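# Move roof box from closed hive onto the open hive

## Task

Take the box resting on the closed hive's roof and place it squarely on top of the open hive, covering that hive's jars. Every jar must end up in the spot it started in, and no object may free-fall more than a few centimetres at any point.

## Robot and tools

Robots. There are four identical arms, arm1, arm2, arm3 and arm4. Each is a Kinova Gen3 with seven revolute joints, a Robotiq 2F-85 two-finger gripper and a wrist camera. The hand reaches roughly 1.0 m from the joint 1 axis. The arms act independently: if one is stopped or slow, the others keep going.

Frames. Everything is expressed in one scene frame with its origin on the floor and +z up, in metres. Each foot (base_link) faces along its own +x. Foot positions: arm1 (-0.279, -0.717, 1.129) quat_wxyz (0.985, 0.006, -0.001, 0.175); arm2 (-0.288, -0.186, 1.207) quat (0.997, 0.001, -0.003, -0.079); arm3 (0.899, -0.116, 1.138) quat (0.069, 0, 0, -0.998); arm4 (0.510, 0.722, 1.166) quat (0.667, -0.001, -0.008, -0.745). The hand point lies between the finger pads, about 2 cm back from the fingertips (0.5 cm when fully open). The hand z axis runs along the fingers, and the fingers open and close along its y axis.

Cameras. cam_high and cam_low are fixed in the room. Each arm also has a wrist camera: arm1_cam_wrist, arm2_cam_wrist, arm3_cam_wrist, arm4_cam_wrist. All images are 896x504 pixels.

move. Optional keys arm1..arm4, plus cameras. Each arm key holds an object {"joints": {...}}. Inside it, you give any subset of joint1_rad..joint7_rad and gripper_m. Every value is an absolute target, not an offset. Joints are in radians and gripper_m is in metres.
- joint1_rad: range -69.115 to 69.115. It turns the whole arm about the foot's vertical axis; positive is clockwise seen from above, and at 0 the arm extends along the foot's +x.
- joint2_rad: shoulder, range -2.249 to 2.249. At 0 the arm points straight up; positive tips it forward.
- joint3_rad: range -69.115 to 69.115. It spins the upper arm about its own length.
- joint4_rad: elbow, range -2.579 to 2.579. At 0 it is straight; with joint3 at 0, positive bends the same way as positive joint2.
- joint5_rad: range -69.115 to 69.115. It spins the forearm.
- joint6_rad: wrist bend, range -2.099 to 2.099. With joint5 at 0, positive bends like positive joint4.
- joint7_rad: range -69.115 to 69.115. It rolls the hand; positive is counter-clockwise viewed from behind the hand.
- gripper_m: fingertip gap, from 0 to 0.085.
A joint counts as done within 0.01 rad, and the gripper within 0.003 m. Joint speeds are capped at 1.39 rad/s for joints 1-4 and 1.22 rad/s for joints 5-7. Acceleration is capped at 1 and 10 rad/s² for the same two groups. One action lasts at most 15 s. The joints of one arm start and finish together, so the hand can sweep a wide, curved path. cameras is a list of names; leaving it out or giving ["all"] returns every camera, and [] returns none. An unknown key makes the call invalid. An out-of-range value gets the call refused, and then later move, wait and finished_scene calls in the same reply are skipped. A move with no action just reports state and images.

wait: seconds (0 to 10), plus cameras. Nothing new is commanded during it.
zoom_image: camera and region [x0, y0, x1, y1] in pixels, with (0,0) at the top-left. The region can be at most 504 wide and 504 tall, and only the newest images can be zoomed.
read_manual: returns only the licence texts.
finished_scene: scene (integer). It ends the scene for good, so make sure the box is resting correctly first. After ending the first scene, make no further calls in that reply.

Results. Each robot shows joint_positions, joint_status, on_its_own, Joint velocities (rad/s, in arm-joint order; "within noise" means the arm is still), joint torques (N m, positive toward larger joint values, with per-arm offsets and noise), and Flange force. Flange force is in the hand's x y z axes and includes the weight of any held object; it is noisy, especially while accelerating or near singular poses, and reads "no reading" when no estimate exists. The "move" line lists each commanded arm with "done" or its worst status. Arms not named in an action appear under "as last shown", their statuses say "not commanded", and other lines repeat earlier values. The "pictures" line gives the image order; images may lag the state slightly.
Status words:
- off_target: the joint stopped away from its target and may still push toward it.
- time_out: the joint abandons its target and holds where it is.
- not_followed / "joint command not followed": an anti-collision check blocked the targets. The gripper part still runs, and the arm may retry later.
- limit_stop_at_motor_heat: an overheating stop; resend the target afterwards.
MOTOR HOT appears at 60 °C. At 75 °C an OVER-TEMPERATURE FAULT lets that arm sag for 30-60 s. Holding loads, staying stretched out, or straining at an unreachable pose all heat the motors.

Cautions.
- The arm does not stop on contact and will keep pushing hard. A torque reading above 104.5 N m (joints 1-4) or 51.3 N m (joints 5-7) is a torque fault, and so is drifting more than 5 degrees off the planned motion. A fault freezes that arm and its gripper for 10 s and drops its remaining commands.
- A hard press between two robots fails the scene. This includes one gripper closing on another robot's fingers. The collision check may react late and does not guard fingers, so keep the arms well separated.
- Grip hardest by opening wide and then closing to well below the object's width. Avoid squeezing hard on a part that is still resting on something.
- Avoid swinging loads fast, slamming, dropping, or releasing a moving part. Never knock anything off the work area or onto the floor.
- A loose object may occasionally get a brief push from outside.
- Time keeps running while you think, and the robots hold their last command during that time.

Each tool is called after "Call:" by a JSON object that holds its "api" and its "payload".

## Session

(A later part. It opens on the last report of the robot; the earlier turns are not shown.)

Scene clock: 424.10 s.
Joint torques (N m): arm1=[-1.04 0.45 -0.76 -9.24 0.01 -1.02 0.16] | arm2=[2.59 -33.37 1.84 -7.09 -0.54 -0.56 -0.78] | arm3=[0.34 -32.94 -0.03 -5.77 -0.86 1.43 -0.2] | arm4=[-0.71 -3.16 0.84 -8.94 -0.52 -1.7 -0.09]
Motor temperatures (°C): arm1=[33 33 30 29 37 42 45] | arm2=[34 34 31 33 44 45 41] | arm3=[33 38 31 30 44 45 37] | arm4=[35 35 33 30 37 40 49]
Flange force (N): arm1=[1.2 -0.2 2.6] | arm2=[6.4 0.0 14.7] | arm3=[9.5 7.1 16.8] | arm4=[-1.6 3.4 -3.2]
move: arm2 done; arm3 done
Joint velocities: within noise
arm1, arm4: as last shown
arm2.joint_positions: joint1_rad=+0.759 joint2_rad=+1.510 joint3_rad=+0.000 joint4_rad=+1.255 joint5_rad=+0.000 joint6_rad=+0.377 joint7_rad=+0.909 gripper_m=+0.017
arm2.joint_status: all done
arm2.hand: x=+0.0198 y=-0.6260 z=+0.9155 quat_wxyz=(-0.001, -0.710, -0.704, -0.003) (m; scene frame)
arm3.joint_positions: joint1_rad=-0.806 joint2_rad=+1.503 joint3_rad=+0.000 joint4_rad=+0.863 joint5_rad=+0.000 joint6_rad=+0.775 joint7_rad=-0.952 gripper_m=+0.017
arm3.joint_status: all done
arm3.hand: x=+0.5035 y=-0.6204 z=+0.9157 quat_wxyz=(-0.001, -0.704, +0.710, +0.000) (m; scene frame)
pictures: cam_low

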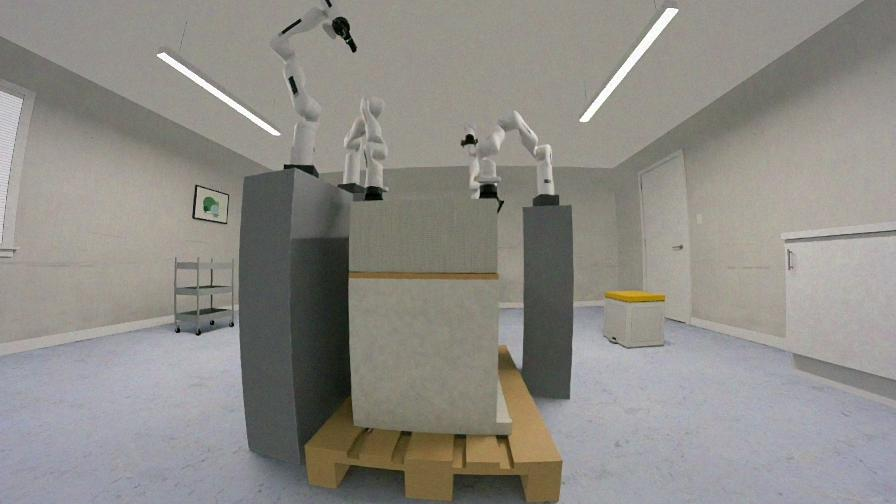

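Call:
{"api": "move", "payload": {"arm2": {"joints":{"joint2_rad":1.5165,"joint4_rad":1.249,"joint6_rad":0.376}}, "arm3": {"joints":{"joint2_rad":1.510,"joint4_rad":0.8577,"joint6_rad":0.774}}, "cameras": []}}

Call:
{"api": "wait", "payload": {"seconds": 0.5, "cameras": ["cam_low"]}}

Call:
{"api": "zoom_image", "payload": {"camera": "cam_low", "region": [330, 160, 530, 300]}}

Scene clock: 430.97 s.
Joint torques (N m): arm1=[-1.04 0.47 -0.74 -9.16 0.01 -0.99 0.13] | arm2=[2.67 -32.64 1.77 -6.93 -0.58 -0.37 -0.78] | arm3=[0.11 -30.97 0.03 -4.98 -0.76 1.62 -0.29] | arm4=[-0.64 -3.1 0.88 -8.98 -0.49 -1.66 -0.1]
Motor temperatures (°C): arm1=[33 33 30 29 37 42 45] | arm2=[34 34 31 33 44 45 41] | arm3=[33 38 31 30 44 45 37] | arm4=[35 35 33 30 37 40 49]
Flange force (N): arm1=[1.1 -0.2 2.4] | arm2=[7.0 -0.3 13.3] | arm3=[9.2 7.5 14.0] | arm4=[-1.3 3.5 -3.0]
move: arm2 done; arm3 done
Joint velocities: within noise
arm1, arm4: as last shown
arm2.joint_positions: joint1_rad=+0.759 joint2_rad=+1.516 joint3_rad=+0.000 joint4_rad=+1.249 joint5_rad=+0.000 joint6_rad=+0.376 joint7_rad=+0.909 gripper_m=+0.017
arm2.joint_status: all done
arm2.hand: x=+0.0198 y=-0.6260 z=+0.9125 quat_wxyz=(-0.002, -0.710, -0.704, -0.003) (m; scene frame)
arm3.joint_positions: joint1_rad=-0.806 joint2_rad=+1.510 joint3_rad=+0.000 joint4_rad=+0.858 joint5_rad=+0.000 joint6_rad=+0.774 joint7_rad=-0.952 gripper_m=+0.017
arm3.joint_status: all done
arm3.hand: x=+0.5036 y=-0.6202 z=+0.9127 quat_wxyz=(-0.001, -0.704, +0.710, +0.000) (m; scene frame)
pictures: none
No camera images: "cameras" was empty.

Scene clock: 431.47 s.
Joint torques (N m): arm1=[-1.03 0.48 -0.8 -9.21 0.02 -0.99 0.14] | arm2=[2.74 -32.63 1.89 -6.87 -0.56 -0.35 -0.78] | arm3=[0.05 -30.92 0.01 -4.98 -0.79 1.63 -0.33] | arm4=[-0.7 -3.21 0.76 -8.94 -0.55 -1.67 -0.11]
Motor temperatures (°C): arm1=[33 33 30 29 37 42 45] | arm2=[34 34 31 33 44 45 41] | arm3=[33 38 31 30 44 45 37] | arm4=[35 35 33 30 37 40 49]
Flange force (N): arm1=[1.2 -0.4 2.6] | arm2=[7.0 -0.1 13.4] | arm3=[9.0 7.5 13.9] | arm4=[-1.7 3.1 -3.1]
Joint velocities: within noise
arm1.joint_positions: joint1_rad=+0.500 joint2_rad=-0.480 joint3_rad=+0.000 joint4_rad=+1.473 joint5_rad=+0.000 joint6_rad=+1.700 joint7_rad=+1.571 gripper_m=+0.085
arm1.joint_status: not commanded
arm1.hand: x=-0.0811 y=-0.7785 z=+1.6778 quat_wxyz=(-0.221, -0.073, -0.972, +0.010) (m; scene frame)
arm2.joint_positions: joint1_rad=+0.759 joint2_rad=+1.517 joint3_rad=+0.000 joint4_rad=+1.249 joint5_rad=+0.000 joint6_rad=+0.376 joint7_rad=+0.909 gripper_m=+0.017
arm2.joint_status: all done
arm2.hand: x=+0.0198 y=-0.6260 z=+0.9125 quat_wxyz=(-0.002, -0.710, -0.704, -0.003) (m; scene frame)
arm3.joint_positions: joint1_rad=-0.806 joint2_rad=+1.510 joint3_rad=+0.000 joint4_rad=+0.858 joint5_rad=+0.000 joint6_rad=+0.774 joint7_rad=-0.952 gripper_m=+0.017
arm3.joint_status: all done
arm3.hand: x=+0.5036 y=-0.6202 z=+0.9127 quat_wxyz=(-0.001, -0.704, +0.710, +0.000) (m; scene frame)
arm4.joint_positions: joint1_rad=+0.000 joint2_rad=-0.298 joint3_rad=+0.000 joint4_rad=+1.506 joint5_rad=+0.000 joint6_rad=+1.400 joint7_rad=+1.571 gripper_m=+0.085
arm4.joint_status: not commanded
arm4.hand: x=+0.4443 y=+0.4039 z=+1.7003 quat_wxyz=(-0.183, -0.718, -0.642, +0.197) (m; scene frame)
wait: 0.50 s; at rest by 0.27 s
pictures: cam_low

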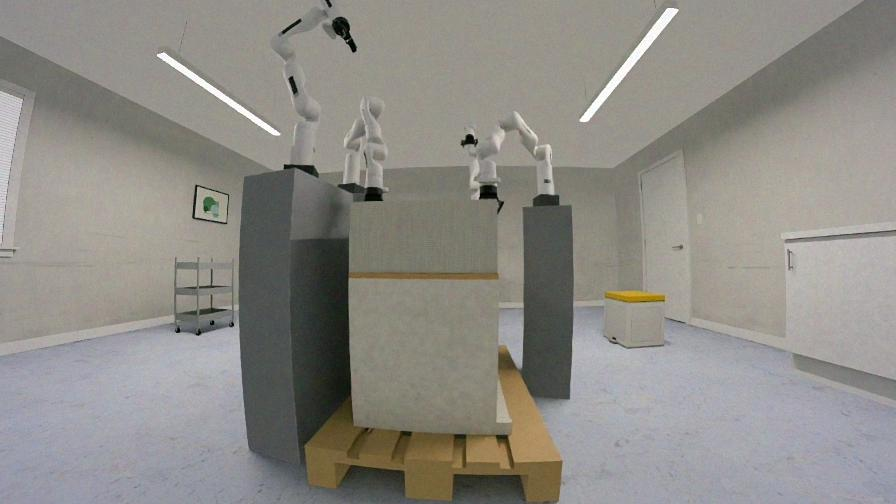

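Scaled by 2.520 from the camera's 896x504 image, which has a finer 1280x720 frame.

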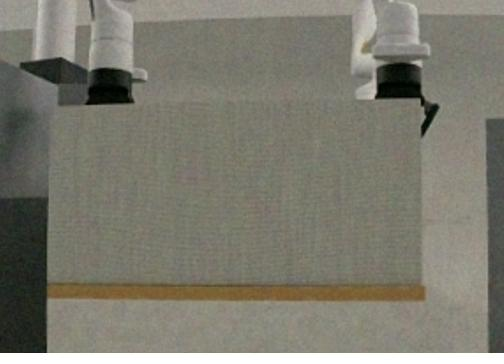

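Call:
{"api": "move", "payload": {"arm2": {"joints":{"joint2_rad":1.521,"joint4_rad":1.245,"joint6_rad":0.3755}}, "arm3": {"joints":{"joint2_rad":1.5145,"joint4_rad":0.854,"joint6_rad":0.773}}, "cameras": []}}

Call:
{"api": "move", "payload": {"arm2": {"joints":{"joint2_rad":1.5255,"joint4_rad":1.241,"joint6_rad":0.375}}, "arm3": {"joints":{"joint2_rad":1.517,"joint4_rad":0.852,"joint6_rad":0.7725}}, "cameras": []}}

Scene clock: 436.93 s.
Joint torques (N m): arm1=[-1.08 0.43 -0.69 -9.21 0.04 -0.96 0.13] | arm2=[0.52 -30.1 -0.48 -8.41 -0.84 -1.21 -0.7] | arm3=[0.55 -18.21 0.98 -4.55 -0.03 -1.69 -0.29] | arm4=[-0.66 -3.14 0.79 -8.89 -0.52 -1.66 -0.11]
Motor temperatures (°C): arm1=[33 33 30 29 37 42 45] | arm2=[34 34 31 33 44 45 41] | arm3=[33 38 31 30 44 45 37] | arm4=[35 35 33 30 37 40 49]
Flange force (N): arm1=[1.1 0.0 2.7] | arm2=[9.5 -6.7 4.0] | arm3=[0.5 0.0 -14.6] | arm4=[-1.7 3.2 -3.3]
move: arm2 done; arm3 done
Joint velocities: within noise
arm1, arm4: as last shown
arm2.joint_positions: joint1_rad=+0.759 joint2_rad=+1.521 joint3_rad=+0.000 joint4_rad=+1.245 joint5_rad=+0.000 joint6_rad=+0.375 joint7_rad=+0.909 gripper_m=+0.017
arm2.joint_status: all done
arm2.hand: x=+0.0198 y=-0.6260 z=+0.9106 quat_wxyz=(-0.002, -0.710, -0.704, -0.003) (m; scene frame)
arm3.joint_positions: joint1_rad=-0.806 joint2_rad=+1.514 joint3_rad=+0.000 joint4_rad=+0.854 joint5_rad=+0.000 joint6_rad=+0.773 joint7_rad=-0.952 gripper_m=+0.017
arm3.joint_status: all done
arm3.hand: x=+0.5036 y=-0.6203 z=+0.9107 quat_wxyz=(-0.001, -0.704, +0.710, +0.000) (m; scene frame)
pictures: none
No camera images: "cameras" was empty.

Scene clock: 437.40 s.
Joint torques (N m): arm1=[-1.05 0.41 -0.74 -9.25 0.02 -1.02 0.14] | arm2=[-1.93 -2.19 -4.21 -13.12 -1.47 -8.42 -0.8] | arm3=[3.32 -4.68 3.18 -3.24 0.98 -4.61 -0.25] | arm4=[-0.63 -3.25 0.83 -8.92 -0.46 -1.68 -0.16]
Motor temperatures (°C): arm1=[33 33 30 29 37 42 45] | arm2=[34 34 31 33 44 45 41] | arm3=[33 38 31 30 44 45 37] | arm4=[35 35 33 30 37 40 49]
Flange force (N): arm1=[1.2 -0.2 2.7] | arm2=[24.3 -23.0 -72.7] | arm3=[-4.1 -9.2 -43.2] | arm4=[-1.8 3.1 -3.2]
move: arm2 done; arm3 done
Joint velocities: within noise
arm1, arm4: as last shown
arm2.joint_positions: joint1_rad=+0.759 joint2_rad=+1.525 joint3_rad=+0.000 joint4_rad=+1.241 joint5_rad=+0.000 joint6_rad=+0.375 joint7_rad=+0.909 gripper_m=+0.017
arm2.joint_status: all done
arm2.hand: x=+0.0198 y=-0.6260 z=+0.9087 quat_wxyz=(-0.002, -0.710, -0.704, -0.003) (m; scene frame)
arm3.joint_positions: joint1_rad=-0.806 joint2_rad=+1.517 joint3_rad=+0.000 joint4_rad=+0.852 joint5_rad=+0.000 joint6_rad=+0.773 joint7_rad=-0.952 gripper_m=+0.017
arm3.joint_status: all done
arm3.hand: x=+0.5037 y=-0.6203 z=+0.9095 quat_wxyz=(-0.001, -0.704, +0.710, +0.000) (m; scene frame)
pictures: none
No camera images: "cameras" was empty.

Call:
{"api": "move", "payload": {"arm2": {"joints":{"joint2_rad":1.521,"joint4_rad":1.245,"joint6_rad":0.3755}}, "arm3": {"joints":{"joint2_rad":1.5145,"joint4_rad":0.854,"joint6_rad":0.773}}, "cameras": []}}

Call:
{"api": "move", "payload": {"arm2": {"joints":{"gripper_m":0.085}}, "arm3": {"joints":{"gripper_m":0.085}}, "cameras": []}}

Call:
{"api": "move", "payload": {"arm2": {"joints":{"joint2_rad":1.360,"joint4_rad":1.375,"joint6_rad":0.407}}, "arm3": {"joints":{"joint2_rad":1.364,"joint4_rad":0.964,"joint6_rad":0.813}}, "cameras": []}}

Call:
{"api": "move", "payload": {"arm2": {"joints":{"joint2_rad":1.165,"joint4_rad":1.482,"joint6_rad":0.495}}, "arm3": {"joints":{"joint2_rad":1.198,"joint4_rad":1.033,"joint6_rad":0.911}}}}

Scene clock: 445.33 s.
Joint torques (N m): arm1=[-1.04 0.39 -0.81 -9.21 0 -1.01 0.11] | arm2=[-0.42 -27.39 -1.76 -4.18 -0.96 0.86 -0.55] | arm3=[3.01 -16.5 3.02 -1.01 0.86 0.82 -0.04] | arm4=[-0.66 -3.15 0.82 -8.93 -0.56 -1.64 -0.09]
Motor temperatures (°C): arm1=[33 33 30 29 37 42 45] | arm2=[34 34 31 33 44 45 41] | arm3=[33 38 31 30 44 45 37] | arm4=[35 35 33 30 37 40 49]
Flange force (N): arm1=[1.0 -0.5 2.5] | arm2=[1.5 -2.9 7.2] | arm3=[9.6 1.6 -10.7] | arm4=[-1.5 3.4 -3.1]
move: arm2 done; arm3 done
Joint velocities: within noise
arm1, arm4: as last shown
arm2.joint_positions: joint1_rad=+0.759 joint2_rad=+1.521 joint3_rad=+0.000 joint4_rad=+1.245 joint5_rad=+0.000 joint6_rad=+0.376 joint7_rad=+0.909 gripper_m=+0.017
arm2.joint_status: all done
arm2.hand: x=+0.0198 y=-0.6258 z=+0.9104 quat_wxyz=(-0.001, -0.710, -0.704, -0.003) (m; scene frame)
arm3.joint_positions: joint1_rad=-0.806 joint2_rad=+1.515 joint3_rad=+0.000 joint4_rad=+0.854 joint5_rad=+0.000 joint6_rad=+0.773 joint7_rad=-0.952 gripper_m=+0.017
arm3.joint_status: all done
arm3.hand: x=+0.5036 y=-0.6202 z=+0.9105 quat_wxyz=(-0.001, -0.704, +0.710, +0.000) (m; scene frame)
pictures: none
No camera images: "cameras" was empty.

Scene clock: 446.53 s.
Joint torques (N m): arm1=[-1.02 0.49 -0.78 -9.14 0.03 -1.03 0.19] | arm2=[-0.19 -22 -0.42 -3.84 -0.06 0.25 0.07] | arm3=[0.37 -25.69 0.5 -5 -0.15 -0.29 0.22] | arm4=[-0.68 -3.18 0.87 -8.88 -0.53 -1.68 -0.17]
Motor temperatures (°C): arm1=[33 33 30 29 37 42 45] | arm2=[34 34 31 33 44 45 41] | arm3=[33 38 31 30 44 45 37] | arm4=[35 35 33 31 37 40 49]
Flange force (N): arm1=[1.1 -0.2 2.3] | arm2=[3.7 -2.5 -4.7] | arm3=[6.9 4.2 1.7] | arm4=[-1.8 3.2 -3.3]
move: arm2 done; arm3 done
Joint velocities: within noise
arm1, arm4: as last shown
arm2.joint_positions: joint1_rad=+0.759 joint2_rad=+1.521 joint3_rad=+0.000 joint4_rad=+1.245 joint5_rad=+0.000 joint6_rad=+0.376 joint7_rad=+0.909 gripper_m=+0.085
arm2.joint_status: all done
arm2.hand: x=+0.0198 y=-0.6259 z=+0.9105 quat_wxyz=(-0.002, -0.710, -0.704, -0.003) (m; scene frame)
arm3.joint_positions: joint1_rad=-0.806 joint2_rad=+1.514 joint3_rad=+0.000 joint4_rad=+0.854 joint5_rad=+0.000 joint6_rad=+0.773 joint7_rad=-0.952 gripper_m=+0.085
arm3.joint_status: all done
arm3.hand: x=+0.5036 y=-0.6202 z=+0.9106 quat_wxyz=(-0.001, -0.704, +0.710, +0.000) (m; scene frame)
pictures: none
No camera images: "cameras" was empty.

Scene clock: 447.63 s.
Joint torques (N m): arm1=[-1.02 0.44 -0.74 -9.21 0.09 -1.07 0.15] | arm2=[-0.22 -21.87 -0.4 -4.1 -0.05 0.24 0.06] | arm3=[0.35 -25.7 0.51 -5.34 -0.14 -0.3 0.22] | arm4=[-0.72 -3.21 0.8 -8.93 -0.46 -1.63 -0.13]
Motor temperatures (°C): arm1=[33 33 30 29 37 42 45] | arm2=[34 34 31 33 44 45 41] | arm3=[33 38 31 30 44 45 37] | arm4=[35 35 33 31 37 40 49]
Flange force (N): arm1=[1.1 -0.1 2.4] | arm2=[3.6 -2.5 -4.0] | arm3=[6.2 3.7 0.8] | arm4=[-1.7 3.1 -3.0]
move: arm2 done; arm3 done
Joint velocities: within noise
arm1, arm4: as last shown
arm2.joint_positions: joint1_rad=+0.759 joint2_rad=+1.360 joint3_rad=+0.000 joint4_rad=+1.375 joint5_rad=+0.000 joint6_rad=+0.407 joint7_rad=+0.909 gripper_m=+0.085
arm2.joint_status: all done
arm2.hand: x=+0.0194 y=-0.6261 z=+0.9814 quat_wxyz=(-0.001, -0.710, -0.704, -0.003) (m; scene frame)
arm3.joint_positions: joint1_rad=-0.806 joint2_rad=+1.364 joint3_rad=+0.000 joint4_rad=+0.964 joint5_rad=+0.000 joint6_rad=+0.813 joint7_rad=-0.952 gripper_m=+0.085
arm3.joint_status: all done
arm3.hand: x=+0.5032 y=-0.6208 z=+0.9824 quat_wxyz=(-0.001, -0.704, +0.710, +0.000) (m; scene frame)
pictures: none
No camera images: "cameras" was empty.

Scene clock: 448.83 s.
Joint torques (N m): arm1=[-1.01 0.48 -0.76 -9.22 0 -0.98 0.14] | arm2=[-0.18 -21.4 -0.43 -4.83 -0.04 0.24 0.07] | arm3=[0.37 -25.26 0.5 -5.99 -0.17 -0.29 0.22] | arm4=[-0.72 -3.18 0.86 -8.91 -0.52 -1.66 -0.16]
Motor temperatures (°C): arm1=[33 33 30 29 37 42 45] | arm2=[34 34 31 33 44 45 41] | arm3=[33 38 31 30 44 45 37] | arm4=[35 35 33 31 37 40 49]
Flange force (N): arm1=[1.2 -0.3 2.7] | arm2=[3.8 -2.5 -3.3] | arm3=[5.4 3.0 -0.3] | arm4=[-1.7 3.2 -3.2]
move: arm2 done; arm3 done
Joint velocities: within noise
arm1, arm4: as last shown
arm2.joint_positions: joint1_rad=+0.759 joint2_rad=+1.165 joint3_rad=+0.000 joint4_rad=+1.482 joint5_rad=+0.000 joint6_rad=+0.495 joint7_rad=+0.909 gripper_m=+0.085
arm2.joint_status: all done
arm2.hand: x=+0.0189 y=-0.6263 z=+1.0715 quat_wxyz=(-0.001, -0.710, -0.704, -0.003) (m; scene frame)
arm3.joint_positions: joint1_rad=-0.806 joint2_rad=+1.198 joint3_rad=+0.000 joint4_rad=+1.033 joint5_rad=+0.000 joint6_rad=+0.911 joint7_rad=-0.952 gripper_m=+0.085
arm3.joint_status: all done
arm3.hand: x=+0.5035 y=-0.6204 z=+1.0724 quat_wxyz=(+0.000, -0.704, +0.710, +0.000) (m; scene frame)
pictures: arm1_cam_wrist, arm2_cam_wrist, arm3_cam_wrist, arm4_cam_wrist, cam_high, cam_low

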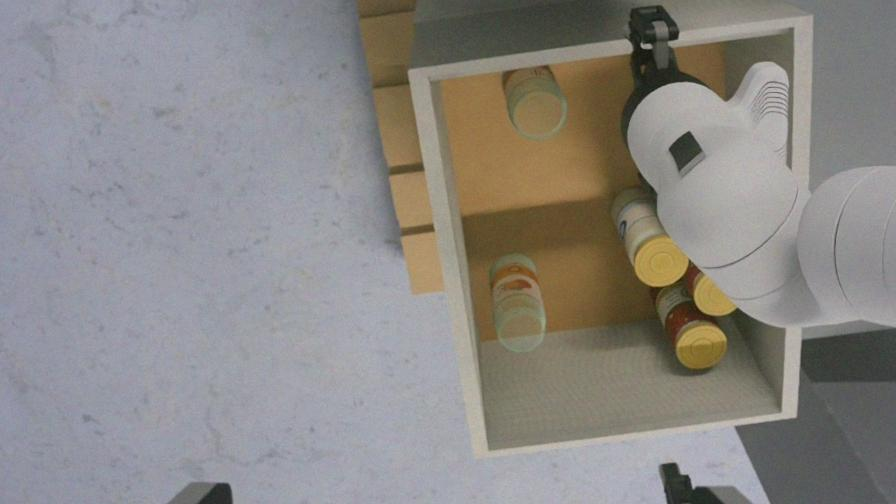

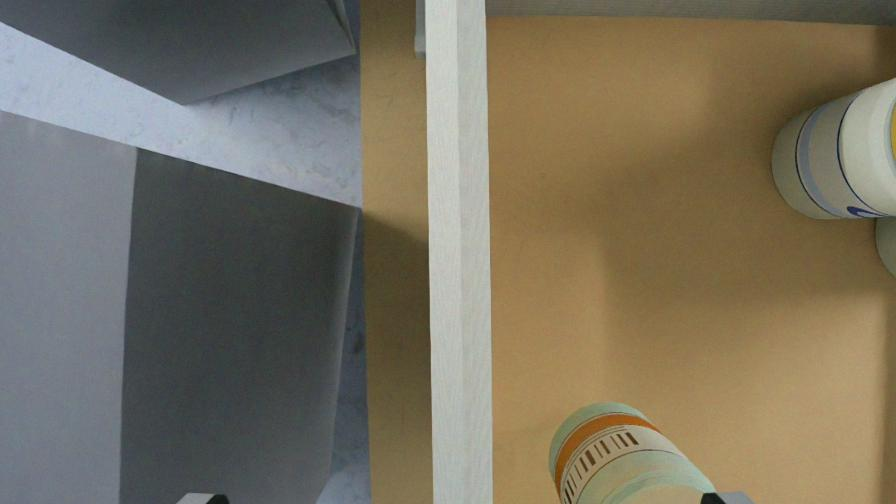

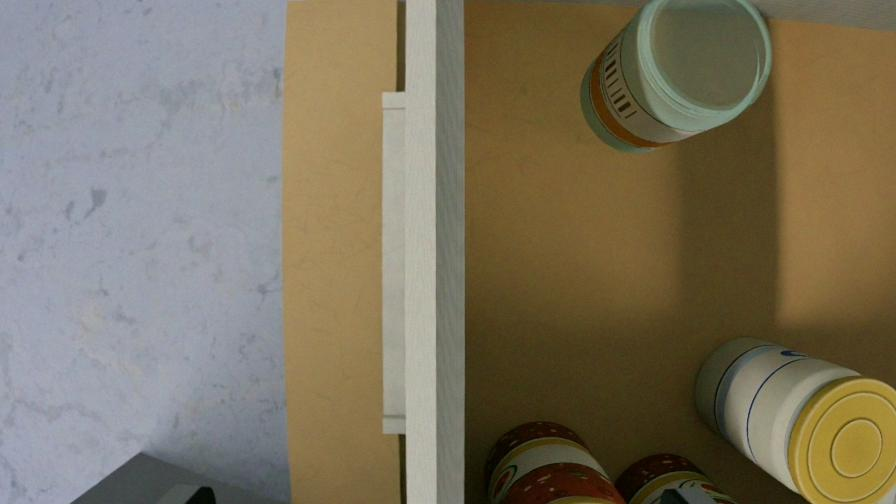

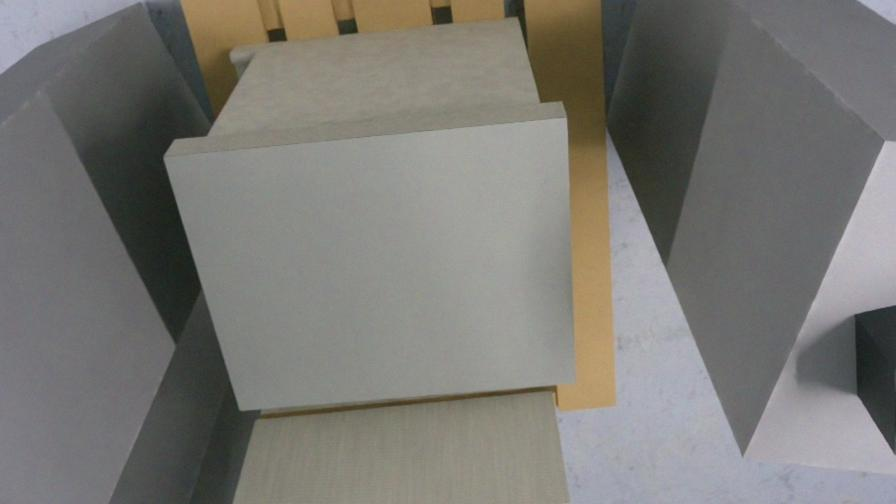

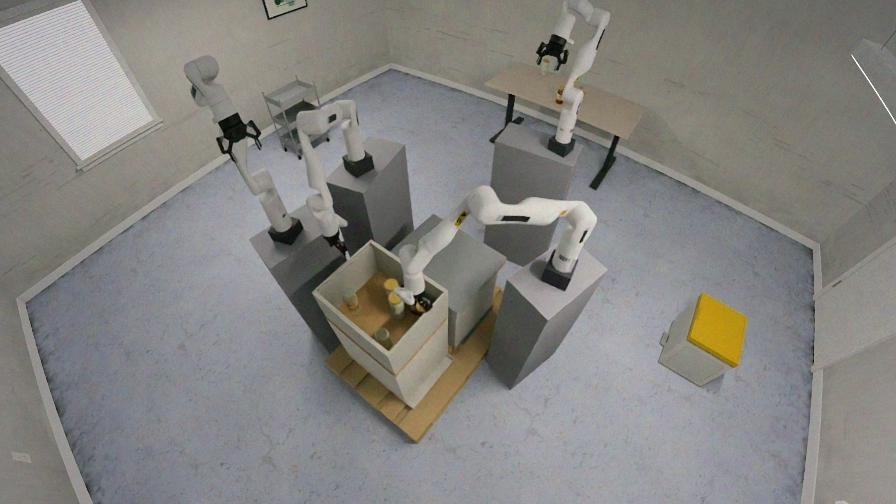

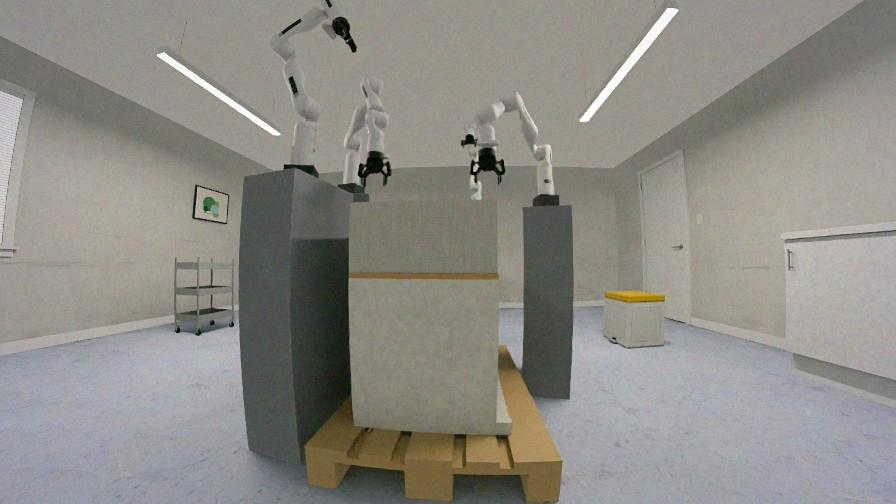

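Looks seated and aligned.

Call:
{"api": "finished_scene", "payload": {"scene": 1}}

The scene is finished: the task was done.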